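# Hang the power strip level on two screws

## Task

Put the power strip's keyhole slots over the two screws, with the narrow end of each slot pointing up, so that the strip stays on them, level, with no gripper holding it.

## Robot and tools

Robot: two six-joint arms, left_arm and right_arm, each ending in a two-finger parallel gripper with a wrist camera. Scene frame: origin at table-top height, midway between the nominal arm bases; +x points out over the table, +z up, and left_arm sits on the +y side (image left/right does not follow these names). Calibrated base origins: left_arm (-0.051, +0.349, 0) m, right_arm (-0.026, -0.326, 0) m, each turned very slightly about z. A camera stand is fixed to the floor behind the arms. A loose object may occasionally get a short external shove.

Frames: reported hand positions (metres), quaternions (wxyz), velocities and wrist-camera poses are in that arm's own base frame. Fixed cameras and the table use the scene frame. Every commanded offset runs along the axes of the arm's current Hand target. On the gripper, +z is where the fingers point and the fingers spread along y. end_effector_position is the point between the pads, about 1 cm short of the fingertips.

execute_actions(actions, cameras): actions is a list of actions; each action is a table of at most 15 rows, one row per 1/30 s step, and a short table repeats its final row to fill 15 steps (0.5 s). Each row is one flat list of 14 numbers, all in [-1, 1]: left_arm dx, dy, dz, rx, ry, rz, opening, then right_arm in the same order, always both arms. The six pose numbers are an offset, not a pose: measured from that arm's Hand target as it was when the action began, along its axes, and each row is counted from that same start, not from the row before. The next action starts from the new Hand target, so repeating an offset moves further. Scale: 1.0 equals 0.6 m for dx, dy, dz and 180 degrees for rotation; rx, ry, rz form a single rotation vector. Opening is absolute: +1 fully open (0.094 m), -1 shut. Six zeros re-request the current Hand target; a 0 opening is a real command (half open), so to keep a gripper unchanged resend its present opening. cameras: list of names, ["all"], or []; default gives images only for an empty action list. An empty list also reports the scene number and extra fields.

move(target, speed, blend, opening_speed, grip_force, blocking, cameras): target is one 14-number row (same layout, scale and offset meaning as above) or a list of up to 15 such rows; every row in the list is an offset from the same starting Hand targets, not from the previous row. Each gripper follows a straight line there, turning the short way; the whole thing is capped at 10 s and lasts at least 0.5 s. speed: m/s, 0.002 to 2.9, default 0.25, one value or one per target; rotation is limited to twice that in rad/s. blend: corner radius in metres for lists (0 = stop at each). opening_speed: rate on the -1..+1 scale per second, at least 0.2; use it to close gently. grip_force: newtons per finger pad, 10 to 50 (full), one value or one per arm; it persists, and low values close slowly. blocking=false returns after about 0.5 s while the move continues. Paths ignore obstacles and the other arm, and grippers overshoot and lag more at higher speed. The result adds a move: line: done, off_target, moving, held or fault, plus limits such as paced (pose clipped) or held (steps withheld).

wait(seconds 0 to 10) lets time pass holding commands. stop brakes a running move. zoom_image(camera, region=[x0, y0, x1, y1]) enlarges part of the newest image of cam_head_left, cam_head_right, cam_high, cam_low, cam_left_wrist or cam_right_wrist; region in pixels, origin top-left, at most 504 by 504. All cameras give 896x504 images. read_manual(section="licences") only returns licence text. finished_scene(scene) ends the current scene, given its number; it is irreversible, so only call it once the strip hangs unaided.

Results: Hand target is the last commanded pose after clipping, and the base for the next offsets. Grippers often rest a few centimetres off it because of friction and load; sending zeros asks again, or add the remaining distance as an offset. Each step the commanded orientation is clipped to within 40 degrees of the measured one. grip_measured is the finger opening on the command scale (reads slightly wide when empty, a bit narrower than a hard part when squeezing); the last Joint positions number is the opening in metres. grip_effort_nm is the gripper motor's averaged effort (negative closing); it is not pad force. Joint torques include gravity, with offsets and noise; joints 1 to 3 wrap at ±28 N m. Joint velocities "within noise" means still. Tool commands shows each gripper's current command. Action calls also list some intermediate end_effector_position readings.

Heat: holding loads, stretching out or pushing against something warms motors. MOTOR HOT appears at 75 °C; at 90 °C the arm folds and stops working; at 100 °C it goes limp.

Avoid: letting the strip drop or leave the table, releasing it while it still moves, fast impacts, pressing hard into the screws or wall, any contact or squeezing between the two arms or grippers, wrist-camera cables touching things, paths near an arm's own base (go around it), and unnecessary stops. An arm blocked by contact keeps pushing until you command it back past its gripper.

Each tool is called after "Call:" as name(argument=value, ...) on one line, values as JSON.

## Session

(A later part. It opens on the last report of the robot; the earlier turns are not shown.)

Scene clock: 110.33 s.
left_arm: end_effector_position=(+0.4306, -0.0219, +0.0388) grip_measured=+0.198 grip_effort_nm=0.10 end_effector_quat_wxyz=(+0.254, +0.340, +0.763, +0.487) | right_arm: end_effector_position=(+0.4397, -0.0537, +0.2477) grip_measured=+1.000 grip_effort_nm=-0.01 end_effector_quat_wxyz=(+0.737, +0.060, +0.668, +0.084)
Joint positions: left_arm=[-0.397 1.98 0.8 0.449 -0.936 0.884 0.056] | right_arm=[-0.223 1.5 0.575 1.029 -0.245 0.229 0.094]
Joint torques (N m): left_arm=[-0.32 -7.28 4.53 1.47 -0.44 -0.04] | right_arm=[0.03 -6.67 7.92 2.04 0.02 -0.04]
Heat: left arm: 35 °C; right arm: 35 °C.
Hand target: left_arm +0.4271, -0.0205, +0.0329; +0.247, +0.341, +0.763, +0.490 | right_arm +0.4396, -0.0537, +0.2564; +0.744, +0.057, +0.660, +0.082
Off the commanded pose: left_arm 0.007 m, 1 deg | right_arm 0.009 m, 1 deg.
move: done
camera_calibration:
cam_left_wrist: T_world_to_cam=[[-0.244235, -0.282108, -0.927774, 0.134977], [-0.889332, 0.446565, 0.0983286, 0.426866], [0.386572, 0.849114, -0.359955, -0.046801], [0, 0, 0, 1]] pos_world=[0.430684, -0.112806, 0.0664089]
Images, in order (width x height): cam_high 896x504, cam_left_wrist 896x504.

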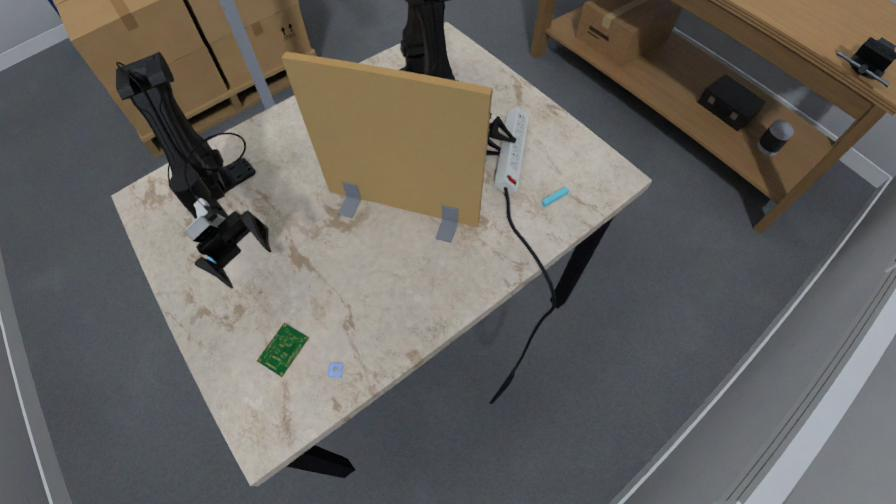

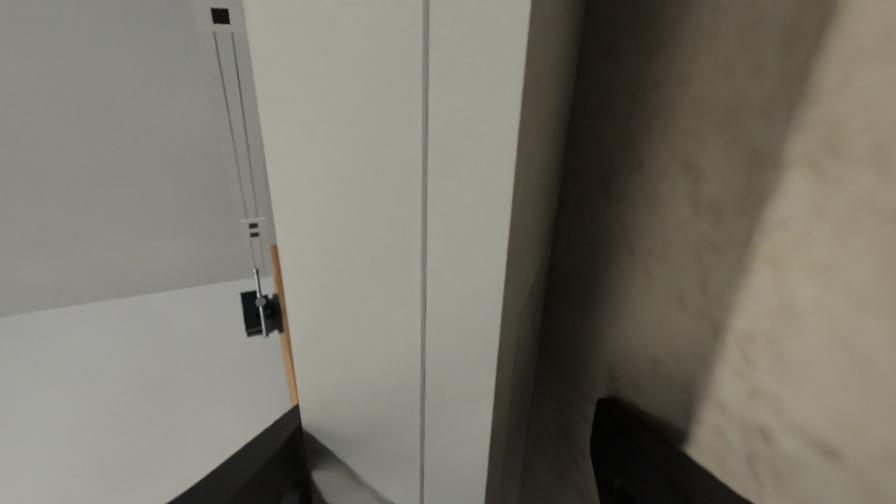

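Call:
move(target=[0,-0.021,-0.013,0,0,0,0.2,0,0,0,0,0,0,1], speed=0.04, cameras=["cam_high","cam_left_wrist"])

Call:
zoom_image(camera="cam_high", region=[440, 80, 580, 220])

Scene clock: 122.43 s.
left_arm: end_effector_position=(+0.4252, -0.0277, +0.0379) grip_measured=+0.198 grip_effort_nm=0.09 end_effector_quat_wxyz=(+0.259, +0.330, +0.762, +0.494) | right_arm: end_effector_position=(+0.4397, -0.0537, +0.2477) grip_measured=+1.000 grip_effort_nm=-0.01 end_effector_quat_wxyz=(+0.737, +0.060, +0.668, +0.084)
Joint positions: left_arm=[-0.425 1.988 0.787 0.464 -0.973 0.854 0.056] | right_arm=[-0.223 1.5 0.575 1.029 -0.245 0.229 0.094]
Joint torques (N m): left_arm=[-0.92 -6.65 3.85 1.3 -0.32 -0.14] | right_arm=[-0.02 -6.75 7.88 2.05 0.03 -0.03]
Heat: left arm: 36 °C; right arm: 35 °C.
Hand target: left_arm +0.4181, -0.0286, +0.0245; +0.247, +0.341, +0.763, +0.490 | right_arm +0.4396, -0.0537, +0.2564; +0.744, +0.057, +0.660, +0.082
Off the commanded pose: left_arm 0.015 m, 2 deg | right_arm 0.009 m, 1 deg.
move: off_target (left_arm)
camera_calibration:
cam_left_wrist: T_world_to_cam=[[-0.219611, -0.282028, -0.933933, 0.121013], [-0.896408, 0.436116, 0.0790892, 0.428098], [0.384998, 0.854554, -0.348588, -0.0397501], [0, 0, 0, 1]] pos_world=[0.42563, -0.118603, 0.0653034]
Images, in order (width x height): cam_high 896x504, cam_left_wrist 896x504.

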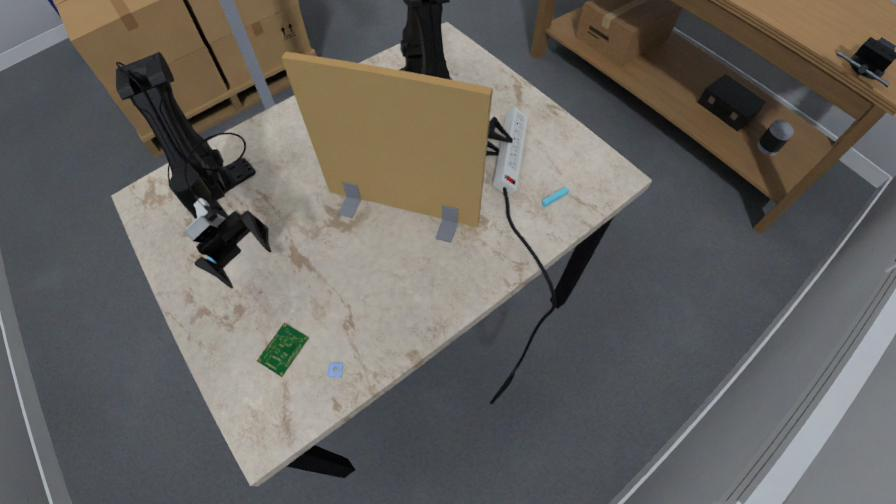

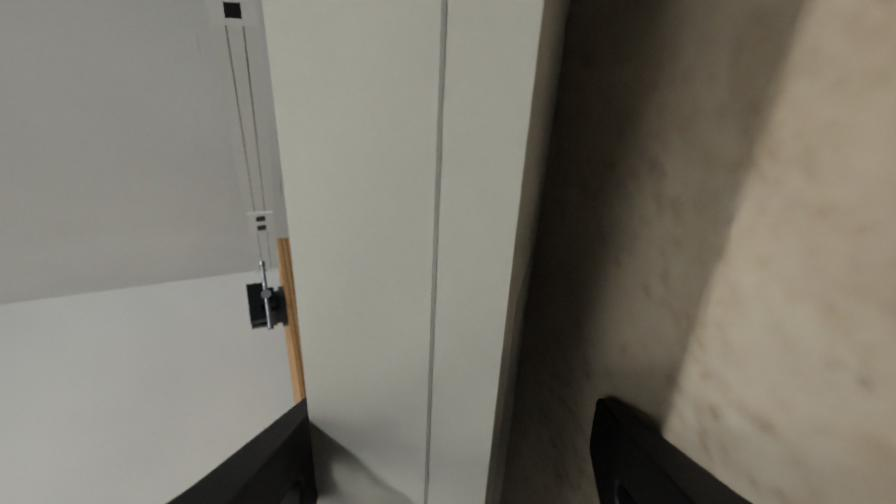

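Scaled by 3.600 from the camera's 896x504 image, which has a finer 1280x720 frame.

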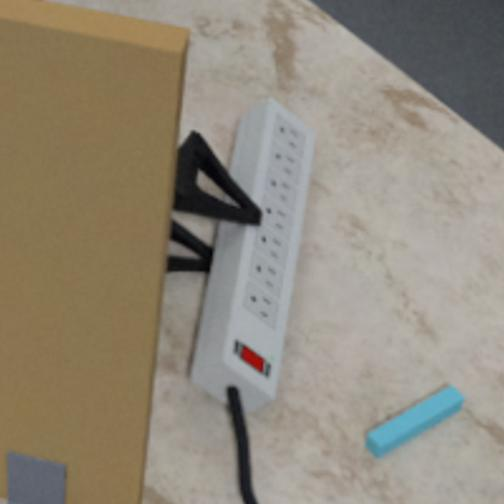

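Call:
move(target=[0,-0.021,-0.042,0,0,0,0.2,0,0,0,0,0,0,1], speed=0.04, cameras=["cam_high","cam_left_wrist"])

Call:
zoom_image(camera="cam_high", region=[440, 80, 580, 220])

Scene clock: 126.57 s.
left_arm: end_effector_position=(+0.4084, -0.0463, +0.0372) grip_measured=+0.198 grip_effort_nm=0.09 end_effector_quat_wxyz=(+0.273, +0.312, +0.760, +0.500) | right_arm: end_effector_position=(+0.4397, -0.0537, +0.2477) grip_measured=+1.000 grip_effort_nm=-0.01 end_effector_quat_wxyz=(+0.737, +0.060, +0.668, +0.084)
Joint positions: left_arm=[-0.507 1.988 0.766 0.435 -1.053 0.743 0.056] | right_arm=[-0.223 1.5 0.575 1.029 -0.245 0.229 0.094]
Joint torques (N m): left_arm=[-1.03 -8.53 3.19 0.63 -0.12 -0.11] | right_arm=[0.08 -6.78 7.92 2.07 0 -0.03]
Heat: left arm: 35 °C; right arm: 35 °C.
Hand target: left_arm +0.3966, -0.0470, +0.0229; +0.247, +0.341, +0.763, +0.490 | right_arm +0.4396, -0.0537, +0.2564; +0.744, +0.057, +0.660, +0.082
Off the commanded pose: left_arm 0.018 m, 5 deg | right_arm 0.009 m, 1 deg.
move: off_target (left_arm)
camera_calibration:
cam_left_wrist: T_world_to_cam=[[-0.173032, -0.292991, -0.940328, 0.0921398], [-0.906133, 0.421509, 0.035404, 0.426132], [0.385983, 0.858188, -0.338424, -0.0182799], [0, 0, 0, 1]] pos_world=[0.409131, -0.136935, 0.0653685]
Images, in order (width x height): cam_high 896x504, cam_left_wrist 896x504.

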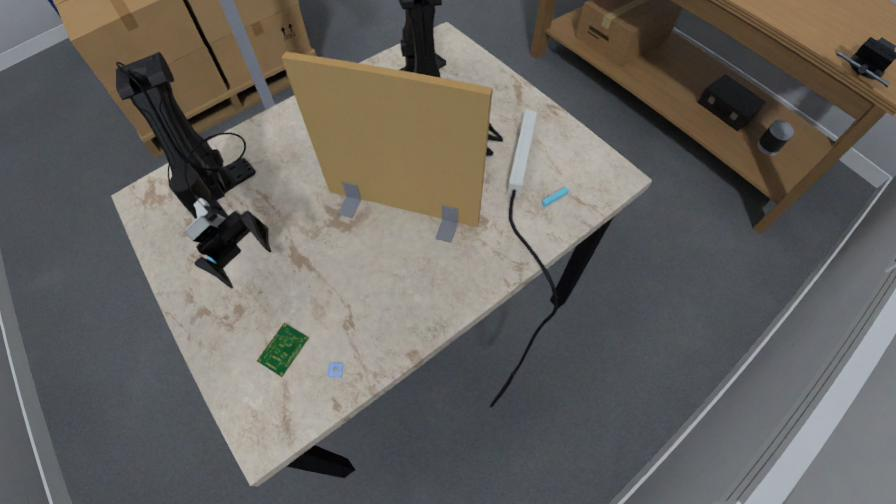

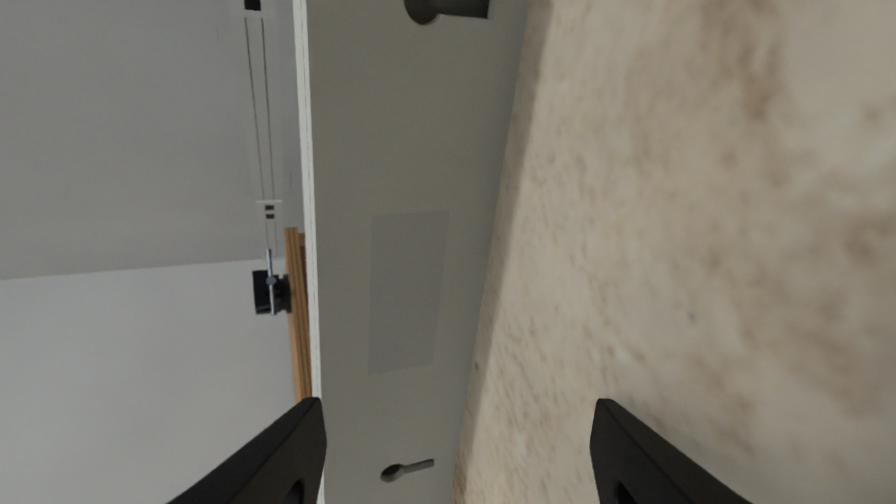

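Scaled by 3.600 from the camera's 896x504 image, which has a finer 1280x720 frame.

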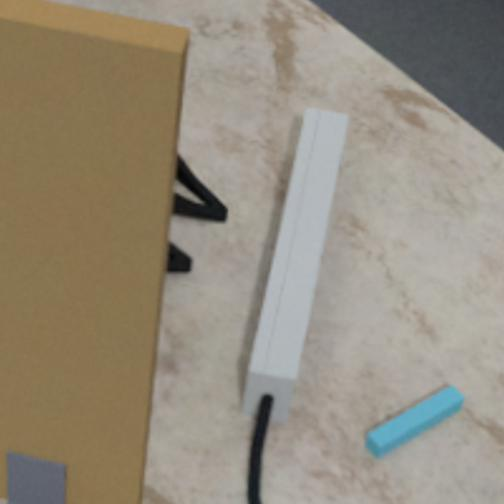

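Call:
move(target=[[0,0,-0.05,0,0,0,0.2,0,0,0,0,0,0,1],[0,0.22,-0.14,0,0,0,0.2,0,0,0,0,0,0,1],[0,0.22,-0.05,0.361,0,0,0.2,0,0,0,0,0,0,1]], speed=0.2, blend=[0.01,0.02,0], cameras=["cam_head_left","cam_left_wrist","cam_high"])

Scene clock: 157.07 s.
left_arm: end_effector_position=(+0.4106, -0.0252, +0.1569) grip_measured=+0.198 grip_effort_nm=0.09 end_effector_quat_wxyz=(+0.028, +0.419, +0.908, +0.010) | right_arm: end_effector_position=(+0.4397, -0.0537, +0.2477) grip_measured=+1.000 grip_effort_nm=-0.01 end_effector_quat_wxyz=(+0.737, +0.060, +0.668, +0.084)
Joint positions: left_arm=[-0.063 2.092 2.09 -1.509 0.002 0.801 0.056] | right_arm=[-0.223 1.5 0.575 1.029 -0.245 0.229 0.094]
Joint torques (N m): left_arm=[0.17 -8.79 8.53 0.1 0.08 0.05] | right_arm=[0.01 -6.68 7.72 2.04 -0.03 -0.01]
Heat: left arm: 34 °C; right arm: 36 °C.
Hand target: left_arm +0.4120, -0.0263, +0.1558; +0.025, +0.420, +0.907, +0.003 | right_arm +0.4396, -0.0537, +0.2564; +0.744, +0.057, +0.660, +0.082
Off the commanded pose: left_arm 0.002 m, 1 deg | right_arm 0.009 m, 1 deg.
move: done
camera_calibration:
cam_left_wrist: T_world_to_cam=[[-0.752114, -0.655097, -0.0719141, 0.303622], [-0.627406, 0.678347, 0.382371, 0.252594], [-0.201708, 0.332706, -0.921206, 0.322857], [0, 0, 0, 1]] pos_world=[0.451961, -0.079861, 0.222668]
Images, in order (width x height): cam_head_left 896x504, cam_high 896x504, cam_left_wrist 896x504.

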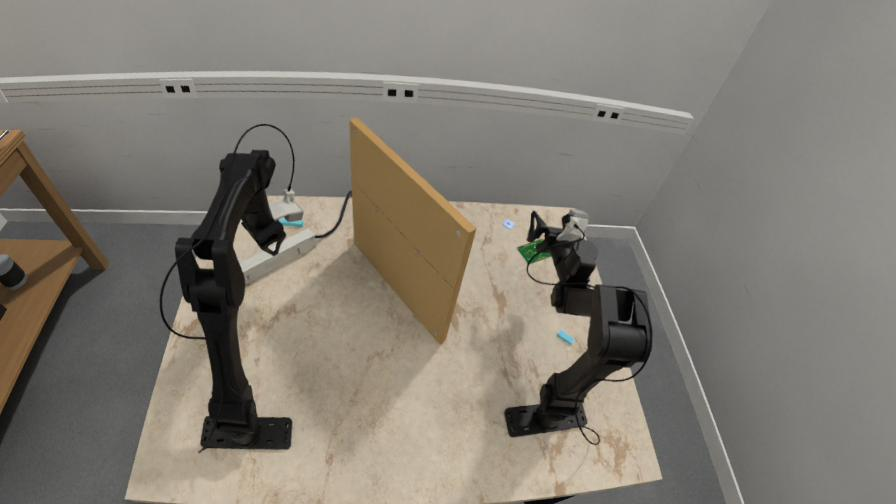

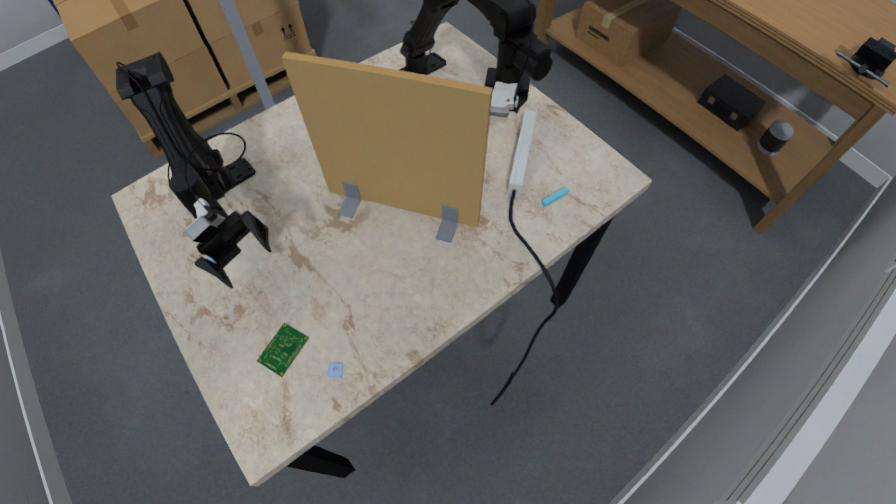

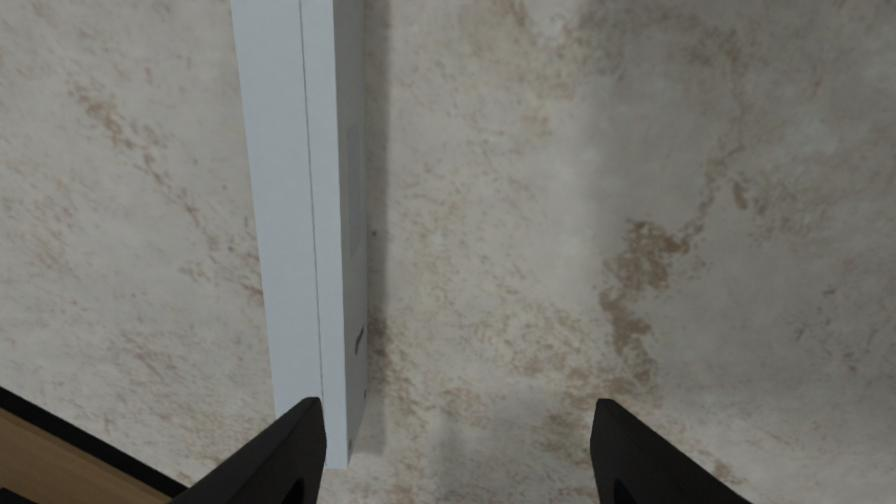

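Call:
move(target=[-0.004,0.187,0.097,0.009,0.0134,0.016,-1,0,0,0,0,0,0,1], speed=0.25, cameras=["cam_left_wrist"])

Scene clock: 169.03 s.
left_arm: end_effector_position=(+0.5018, +0.0455, +0.1018) grip_measured=-0.989 grip_effort_nm=-0.56 end_effector_quat_wxyz=(+0.049, +0.438, +0.897, +0.030) | right_arm: end_effector_position=(+0.4397, -0.0537, +0.2477) grip_measured=+1.000 grip_effort_nm=-0.01 end_effector_quat_wxyz=(+0.737, +0.060, +0.668, +0.084)
Joint positions: left_arm=[0.088 2.532 2.619 -1.543 -0.001 0.997 0] | right_arm=[-0.223 1.5 0.575 1.029 -0.245 0.229 0.094]
Joint torques (N m): left_arm=[-0.38 -11.95 8.27 0.2 -0.01 0.04] | right_arm=[-0.01 -6.61 7.83 2.07 0.01 -0.03]
Heat: left arm: 34 °C; right arm: 36 °C.
Hand target: left_arm +0.5019, +0.0434, +0.1009; +0.000, +0.443, +0.897, +0.000 | right_arm +0.4396, -0.0537, +0.2564; +0.744, +0.057, +0.660, +0.082
Off the commanded pose: left_arm 0.002 m, 7 deg | right_arm 0.009 m, 1 deg.
joint sent to its limit (left arm) — joint 4 (wrist pitch), lower limit. The joint targets are off in orientation, not in position.
move: off_target (left_arm)
camera_calibration:
cam_left_wrist: T_world_to_cam=[[-0.774545, -0.619654, -0.126917, 0.429894], [-0.617707, 0.697856, 0.36254, 0.279107], [-0.136079, 0.359201, -0.923286, 0.233014], [0, 0, 0, 1]] pos_world=[0.537087, -0.0120895, 0.168513]
Images, in order (width x height): cam_left_wrist 896x504.

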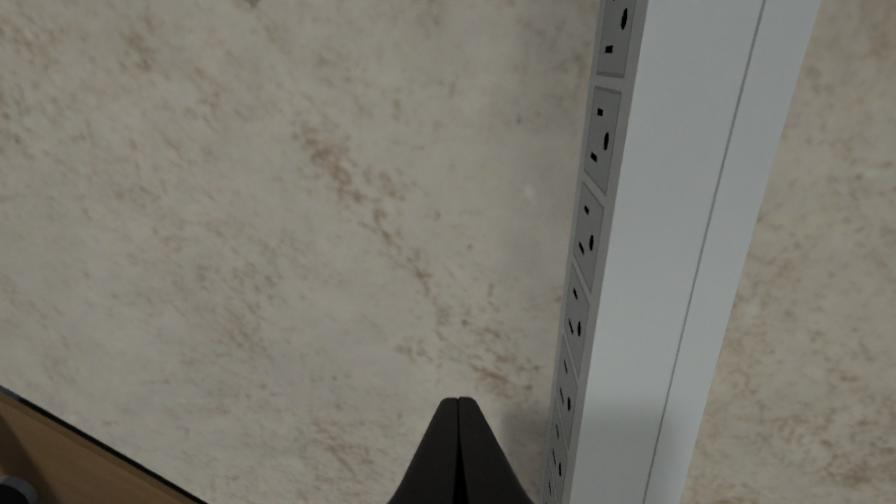

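Call:
move(target=[[0,-0.002,0.105,0,0,0,-1,0,0,0,0,0,0,1],[0,-0.037,0.105,0,0,0,-1,0,0,0,0,0,0,1],[0,-0.0737,0.0865,0,0,0,-1,0,0,0,0,0,0,1]], speed=[0.12,0.04,0.04], blend=0.003, cameras=["cam_left_wrist","cam_high"])

Call:
zoom_image(camera="cam_high", region=[440, 80, 580, 220])

Scene clock: 177.10 s.
left_arm: end_effector_position=(+0.4681, +0.0215, +0.0389) grip_measured=-0.989 grip_effort_nm=-0.56 end_effector_quat_wxyz=(-0.009, +0.442, +0.897, -0.001) | right_arm: end_effector_position=(+0.4397, -0.0537, +0.2477) grip_measured=+1.000 grip_effort_nm=-0.01 end_effector_quat_wxyz=(+0.737, +0.060, +0.668, +0.084)
Joint positions: left_arm=[0.041 2.433 2.19 -1.343 -0.007 0.956 0] | right_arm=[-0.223 1.5 0.575 1.029 -0.245 0.229 0.094]
Joint torques (N m): left_arm=[-0.79 -15.39 5.26 0.09 0.05 -0.05] | right_arm=[0.05 -6.61 7.94 2.08 0.01 -0.03]
Heat: left arm: 36 °C; right arm: 36 °C.
Hand target: left_arm +0.4668, +0.0166, +0.0490; +0.000, +0.443, +0.897, +0.000 | right_arm +0.4396, -0.0537, +0.2564; +0.744, +0.057, +0.660, +0.082
Off the commanded pose: left_arm 0.011 m, 1 deg | right_arm 0.009 m, 1 deg.
move: off_target (left_arm)
camera_calibration:
cam_left_wrist: T_world_to_cam=[[-0.787804, -0.615527, -0.0221442, 0.383055], [-0.561617, 0.703115, 0.436136, 0.268658], [-0.252884, 0.356027, -0.899608, 0.232752], [0, 0, 0, 1]] pos_world=[0.511515, -0.0359824, 0.100696]
Images, in order (width x height): cam_high 896x504, cam_left_wrist 896x504.

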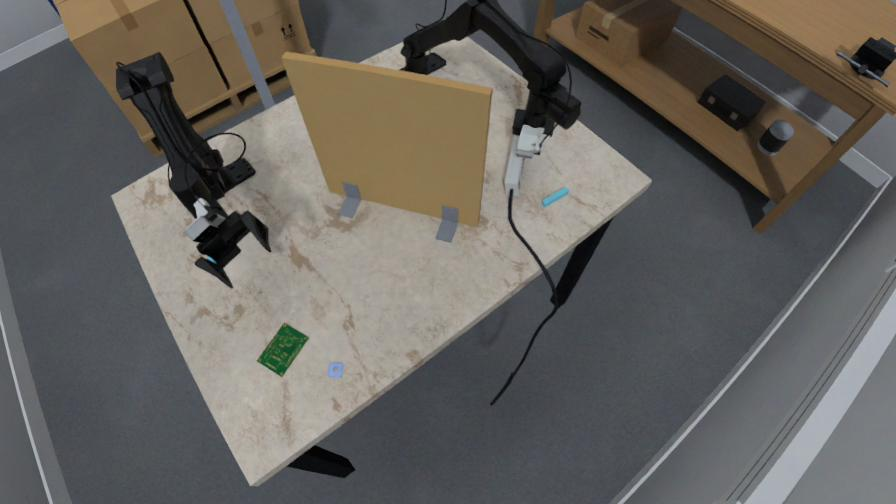

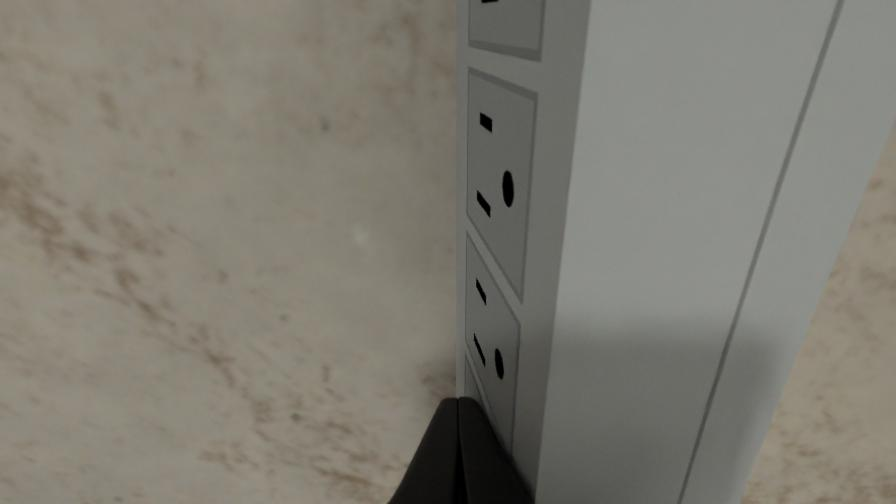

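Scaled by 3.600 from the camera's 896x504 image, which has a finer 1280x720 frame.

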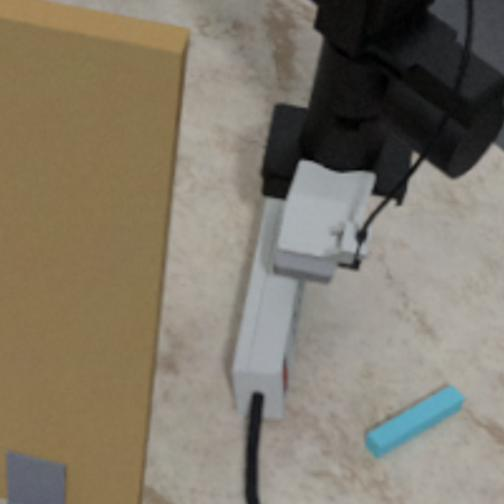

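Call:
move(target=[[0,0.02,-0.02,0,0,0,-1,0,0,0,0,0,0,1],[0,0.0,-0.133,0,0,0,-1,0,0,0,0,0,0,1],[0,-0.03,-0.133,0,0,0,1,0,0,0,0,0,0,1]], speed=0.15, blend=[0.01,0.01,0], cameras=["cam_left_wrist","cam_high"])

Scene clock: 217.30 s.
left_arm: end_effector_position=(+0.4583, +0.0071, +0.1220) grip_measured=+0.998 grip_effort_nm=0.10 end_effector_quat_wxyz=(+0.018, +0.445, +0.895, +0.013) | right_arm: end_effector_position=(+0.4397, -0.0537, +0.2477) grip_measured=+1.000 grip_effort_nm=-0.01 end_effector_quat_wxyz=(+0.737, +0.060, +0.668, +0.084)
Joint positions: left_arm=[0.011 2.341 2.359 -1.545 -0.007 0.933 0.094] | right_arm=[-0.223 1.5 0.575 1.029 -0.245 0.229 0.094]
Joint torques (N m): left_arm=[-0.1 -13.91 5.33 0.08 0.04 -0.04] | right_arm=[0.03 -6.76 7.8 2.07 -0.02 -0.04]
Heat: left arm: 38 °C; right arm: 37 °C.
Hand target: left_arm +0.4525, +0.0056, +0.1288; +0.000, +0.443, +0.896, +0.000 | right_arm +0.4396, -0.0537, +0.2564; +0.744, +0.057, +0.660, +0.082
Off the commanded pose: left_arm 0.009 m, 3 deg | right_arm 0.009 m, 1 deg.
joint sent to its limit (left arm) — joint 4 (wrist pitch), lower limit. The joint targets still meet the commanded pose.
move: off_target (left_arm); blend cut to 0.0085 m at target 1, 0.009 m at target 2; target 3's new opening was sent with left_arm's hand 0.009 m and 3 deg from that target
camera_calibration:
cam_left_wrist: T_world_to_cam=[[-0.789829, -0.609396, -0.0693294, 0.374885], [-0.580911, 0.707027, 0.403305, 0.249877], [-0.196755, 0.358816, -0.912435, 0.286053], [0, 0, 0, 1]] pos_world=[0.497534, -0.0508568, 0.186218]
Images, in order (width x height): cam_high 896x504, cam_left_wrist 896x504.

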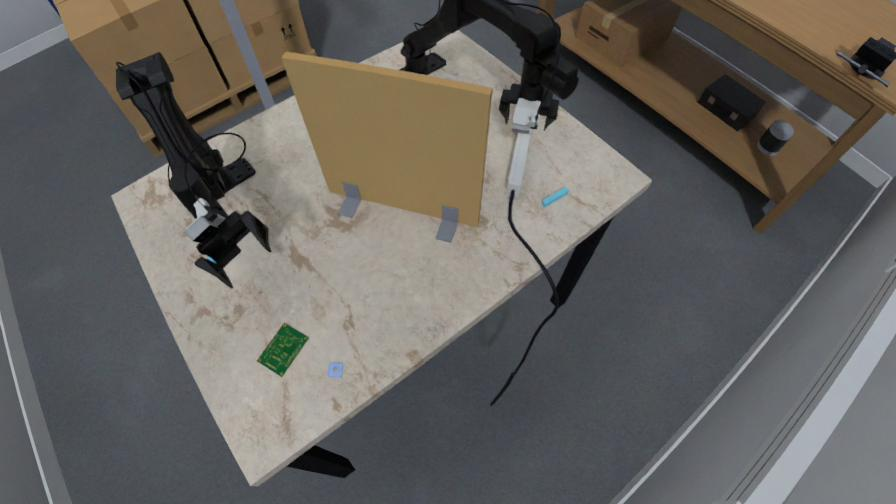

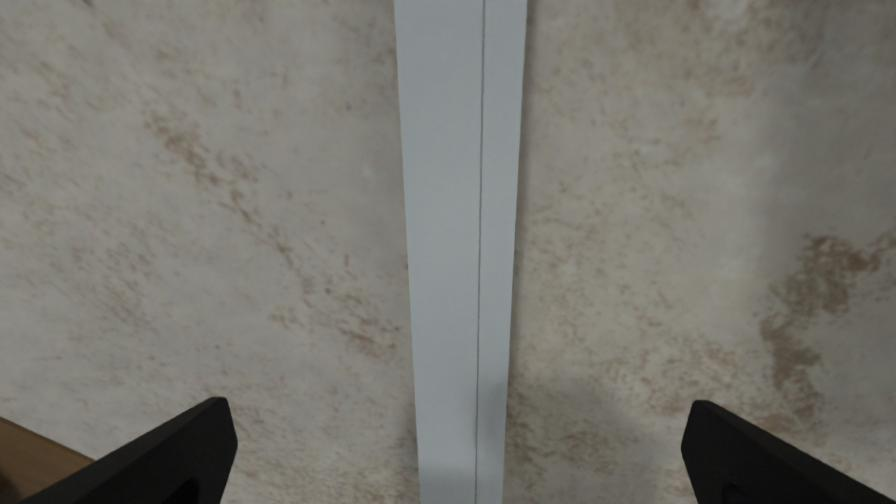

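Call:
move(target=[[0,0,0.16,0,0,0,1,0,0,0,0,0,0,1],[0,0,0.16,0,0,0,-0.5,0,0,0,0,0,0,1]], speed=0.12, opening_speed=0.6)

Call:
move(target=[[0,0,-0.14,0,0,0,-0.5,0,0,0,0,0,0,1],[-0.004,-0.199,-0.2,0,0,-0.53,-0.5,0,0,0,0,0,0,1]], speed=0.2, blend=[0.02,0], cameras=["cam_left_wrist","cam_high","cam_head_left"])

Scene clock: 227.87 s.
left_arm: end_effector_position=(+0.4553, +0.0072, +0.0359) grip_measured=-0.304 grip_effort_nm=-1.03 end_effector_quat_wxyz=(+0.003, +0.444, +0.896, +0.006) | right_arm: end_effector_position=(+0.4397, -0.0537, +0.2477) grip_measured=+1.000 grip_effort_nm=-0.01 end_effector_quat_wxyz=(+0.737, +0.060, +0.668, +0.084)
Joint positions: left_arm=[0.011 2.331 1.997 -1.227 -0.008 0.93 0.033] | right_arm=[-0.223 1.5 0.575 1.029 -0.245 0.229 0.094]
Joint torques (N m): left_arm=[-0.09 -12.08 5.56 0.17 0.05 -0.02] | right_arm=[-0.06 -6.76 7.88 2.02 -0.03 -0.04]
Heat: left arm: 40 °C; right arm: 37 °C.
Hand target: left_arm +0.4525, +0.0056, +0.0329; +0.000, +0.443, +0.896, +0.000 | right_arm +0.4396, -0.0537, +0.2564; +0.744, +0.057, +0.660, +0.082
Off the commanded pose: left_arm 0.005 m, 1 deg | right_arm 0.009 m, 1 deg.
move: done

Scene clock: 233.20 s.
left_arm: end_effector_position=(+0.3650, -0.0735, +0.1400) grip_measured=-0.304 grip_effort_nm=-1.03 end_effector_quat_wxyz=(-0.014, -0.347, +0.938, -0.006) | right_arm: end_effector_position=(+0.4397, -0.0537, +0.2477) grip_measured=+1.000 grip_effort_nm=-0.01 end_effector_quat_wxyz=(+0.737, +0.060, +0.668, +0.084)
Joint positions: left_arm=[-0.19 1.986 1.866 -1.469 0.024 -0.899 0.033] | right_arm=[-0.223 1.5 0.575 1.029 -0.245 0.229 0.094]
Joint torques (N m): left_arm=[-0.23 -13.03 5.86 -0.06 -0.24 -0.36] | right_arm=[0.06 -6.71 7.94 2.07 -0.01 -0.04]
Heat: left arm: 41 °C; right arm: 37 °C.
Hand target: left_arm +0.3592, -0.0687, +0.1529; +0.000, -0.365, +0.931, +0.000 | right_arm +0.4396, -0.0537, +0.2564; +0.744, +0.057, +0.660, +0.082
Off the commanded pose: left_arm 0.015 m, 3 deg | right_arm 0.009 m, 1 deg.
move: off_target (left_arm)
camera_calibration:
cam_left_wrist: T_world_to_cam=[[0.65615, -0.754044, -0.0297597, -0.290626], [-0.664963, -0.596379, 0.449619, 0.17374], [-0.35678, -0.275228, -0.892725, 0.322021], [0, 0, 0, 1]] pos_world=[0.421116, -0.0269002, 0.20071]
Images, in order (width x height): cam_head_left 896x504, cam_high 896x504, cam_left_wrist 896x504.

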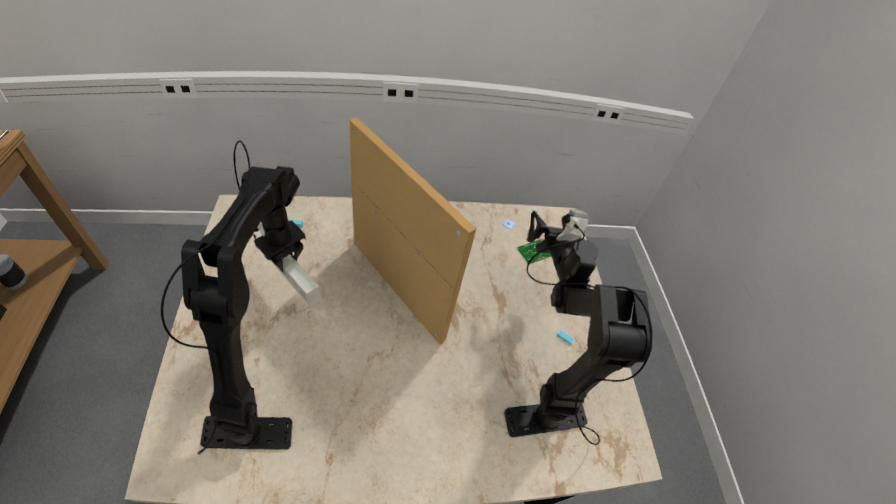

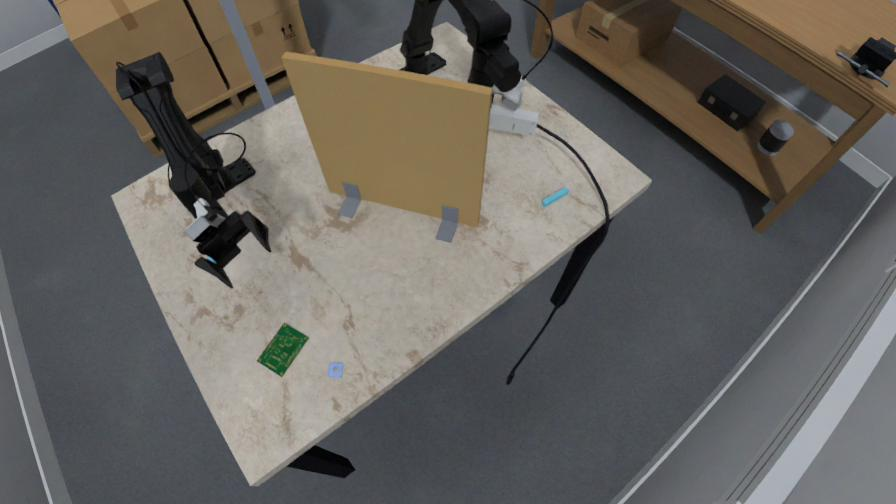

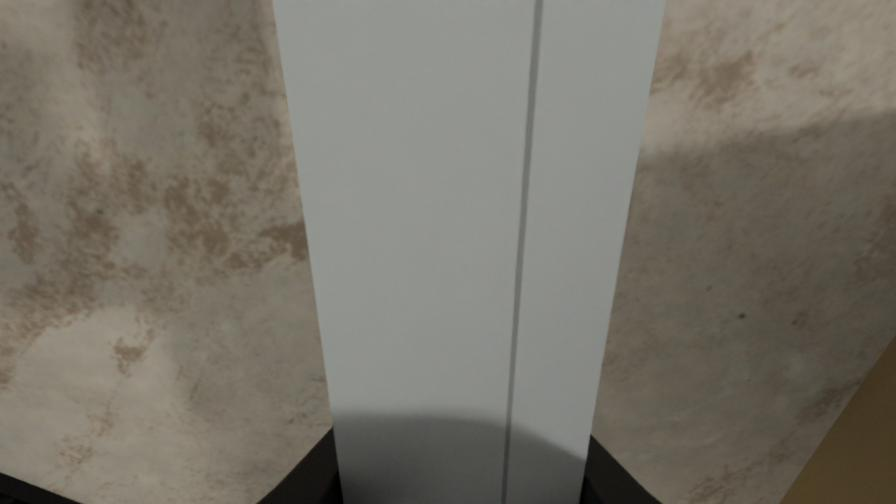

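Call:
move(target=[[0,0,0.185,0,0,0,-0.5,0,0,0,0,0,0,1],[0,0,0.205,0,0,0,-0.5,0,0,0,0,0,0,1],[0,0,0.205,0,0,0,0.5,0,0,0,0,0,0,1],[0,0,-0.08,0,0,0,0.5,0,0,0,0,0,0,1]], speed=[0.12,0.03,0.03,0.12], opening_speed=0.5, cameras=["cam_left_wrist","cam_high","cam_head_left"])

Scene clock: 246.53 s.
left_arm: end_effector_position=(+0.3604, -0.0701, +0.1894) grip_measured=+0.498 grip_effort_nm=0.10 end_effector_quat_wxyz=(+0.028, -0.363, +0.931, -0.024) | right_arm: end_effector_position=(+0.4397, -0.0537, +0.2477) grip_measured=+1.000 grip_effort_nm=-0.01 end_effector_quat_wxyz=(+0.737, +0.060, +0.668, +0.084)
Joint positions: left_arm=[-0.19 1.906 1.953 -1.544 0.011 -0.934 0.07] | right_arm=[-0.223 1.5 0.575 1.029 -0.245 0.229 0.094]
Joint torques (N m): left_arm=[-0.24 -10.18 8.05 0.15 -0.12 -0.05] | right_arm=[0.09 -6.6 7.98 2.08 0.01 -0.04]
Heat: left arm: 41 °C; right arm: 38 °C.
Hand target: left_arm +0.3591, -0.0687, +0.2008; +0.000, -0.365, +0.931, +0.000 | right_arm +0.4396, -0.0537, +0.2564; +0.744, +0.057, +0.660, +0.082
Off the commanded pose: left_arm 0.012 m, 4 deg | right_arm 0.009 m, 1 deg.
joint sent to its limit (left arm) — joint 4 (wrist pitch), lower limit. The joint targets are off in orientation, not in position.
move: off_target (left_arm)
camera_calibration:
cam_left_wrist: T_world_to_cam=[[0.682559, -0.729988, 0.0350895, -0.303727], [-0.681702, -0.618633, 0.390609, 0.166203], [-0.263433, -0.290534, -0.919888, 0.335903], [0, 0, 0, 1]] pos_world=[0.4091, -0.0213067, 0.25473]
Images, in order (width x height): cam_head_left 896x504, cam_high 896x504, cam_left_wrist 896x504.

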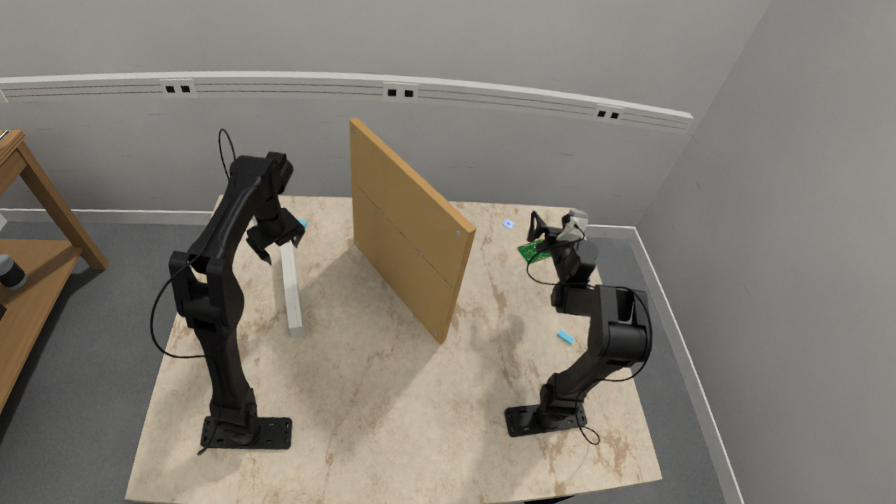

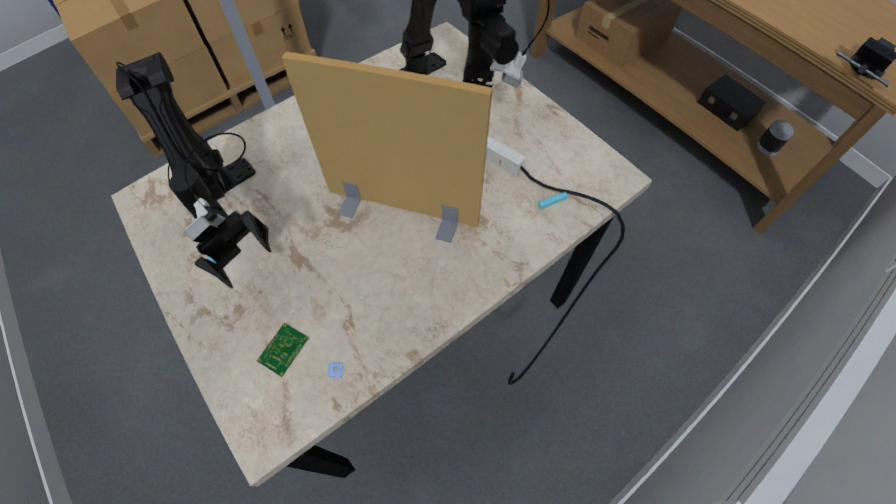

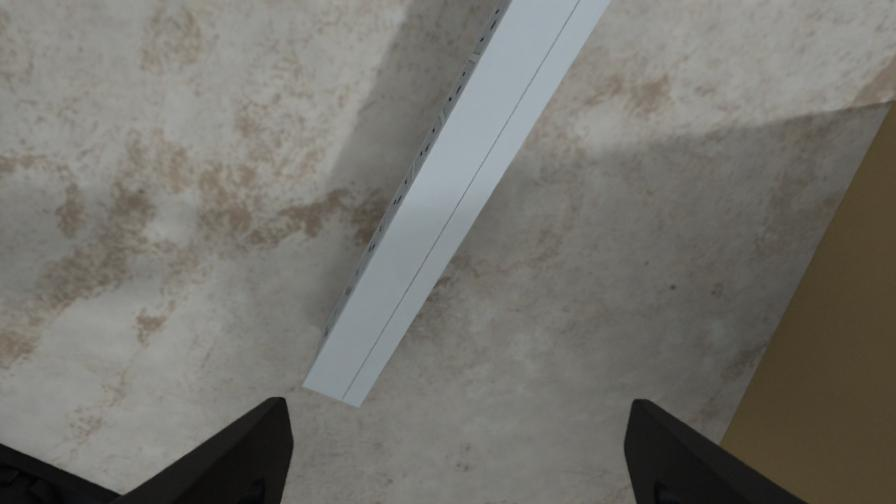

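Call:
move(target=[[-0.0147,-0.0136,0.08,0,0,0.161,0.8,0,0,0,0,0,0,1],[-0.0147,-0.0136,0.275,0,0,0.161,0.8,0,0,0,0,0,0,1],[-0.0147,-0.0136,0.275,0,0,0.161,-0.5,0,0,0,0,0,0,1]], speed=0.15, opening_speed=0.6, blend=[0.01,0,0], cameras=["cam_left_wrist"])

Scene clock: 264.00 s.
left_arm: end_effector_position=(+0.3707, -0.0709, +0.0410) grip_measured=-0.304 grip_effort_nm=-1.02 end_effector_quat_wxyz=(+0.002, -0.119, +0.993, -0.003) | right_arm: end_effector_position=(+0.4397, -0.0537, +0.2477) grip_measured=+1.000 grip_effort_nm=-0.01 end_effector_quat_wxyz=(+0.737, +0.060, +0.668, +0.084)
Joint positions: left_arm=[-0.19 2.013 1.509 -1.063 0.004 -0.427 0.033] | right_arm=[-0.223 1.5 0.575 1.029 -0.245 0.229 0.094]
Joint torques (N m): left_arm=[0.31 -8.83 5.76 0.27 -0.06 0] | right_arm=[-0.1 -6.75 7.9 2.08 -0.02 -0.03]
Heat: left arm: 38 °C; right arm: 38 °C.
Hand target: left_arm +0.3710, -0.0688, +0.0357; +0.000, -0.120, +0.993, +0.000 | right_arm +0.4396, -0.0537, +0.2564; +0.744, +0.057, +0.660, +0.082
Off the commanded pose: left_arm 0.006 m, 0 deg | right_arm 0.009 m, 1 deg.
move: done
camera_calibration:
cam_left_wrist: T_world_to_cam=[[0.242822, -0.969741, -0.025291, -0.15763], [-0.877452, -0.230681, 0.420553, 0.329498], [-0.413662, -0.0799279, -0.906915, 0.271924], [0, 0, 0, 1]] pos_world=[0.439879, -0.0551167, 0.104054]
Images, in order (width x height): cam_left_wrist 896x504.

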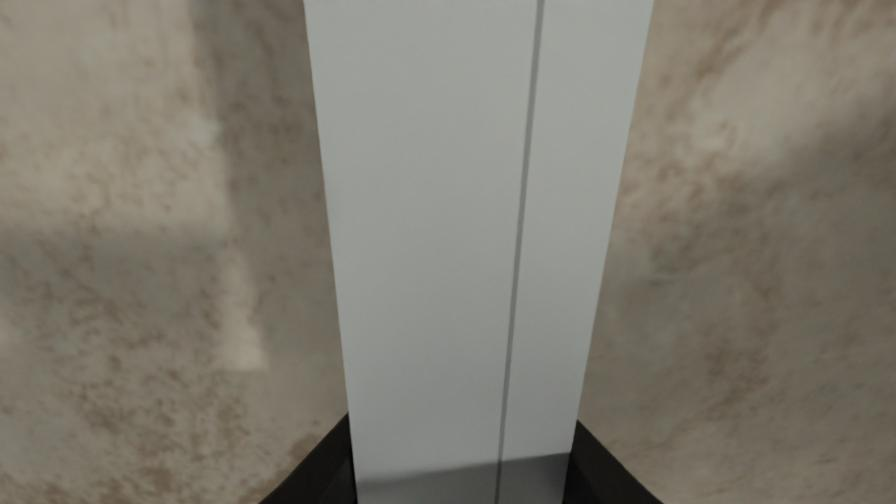

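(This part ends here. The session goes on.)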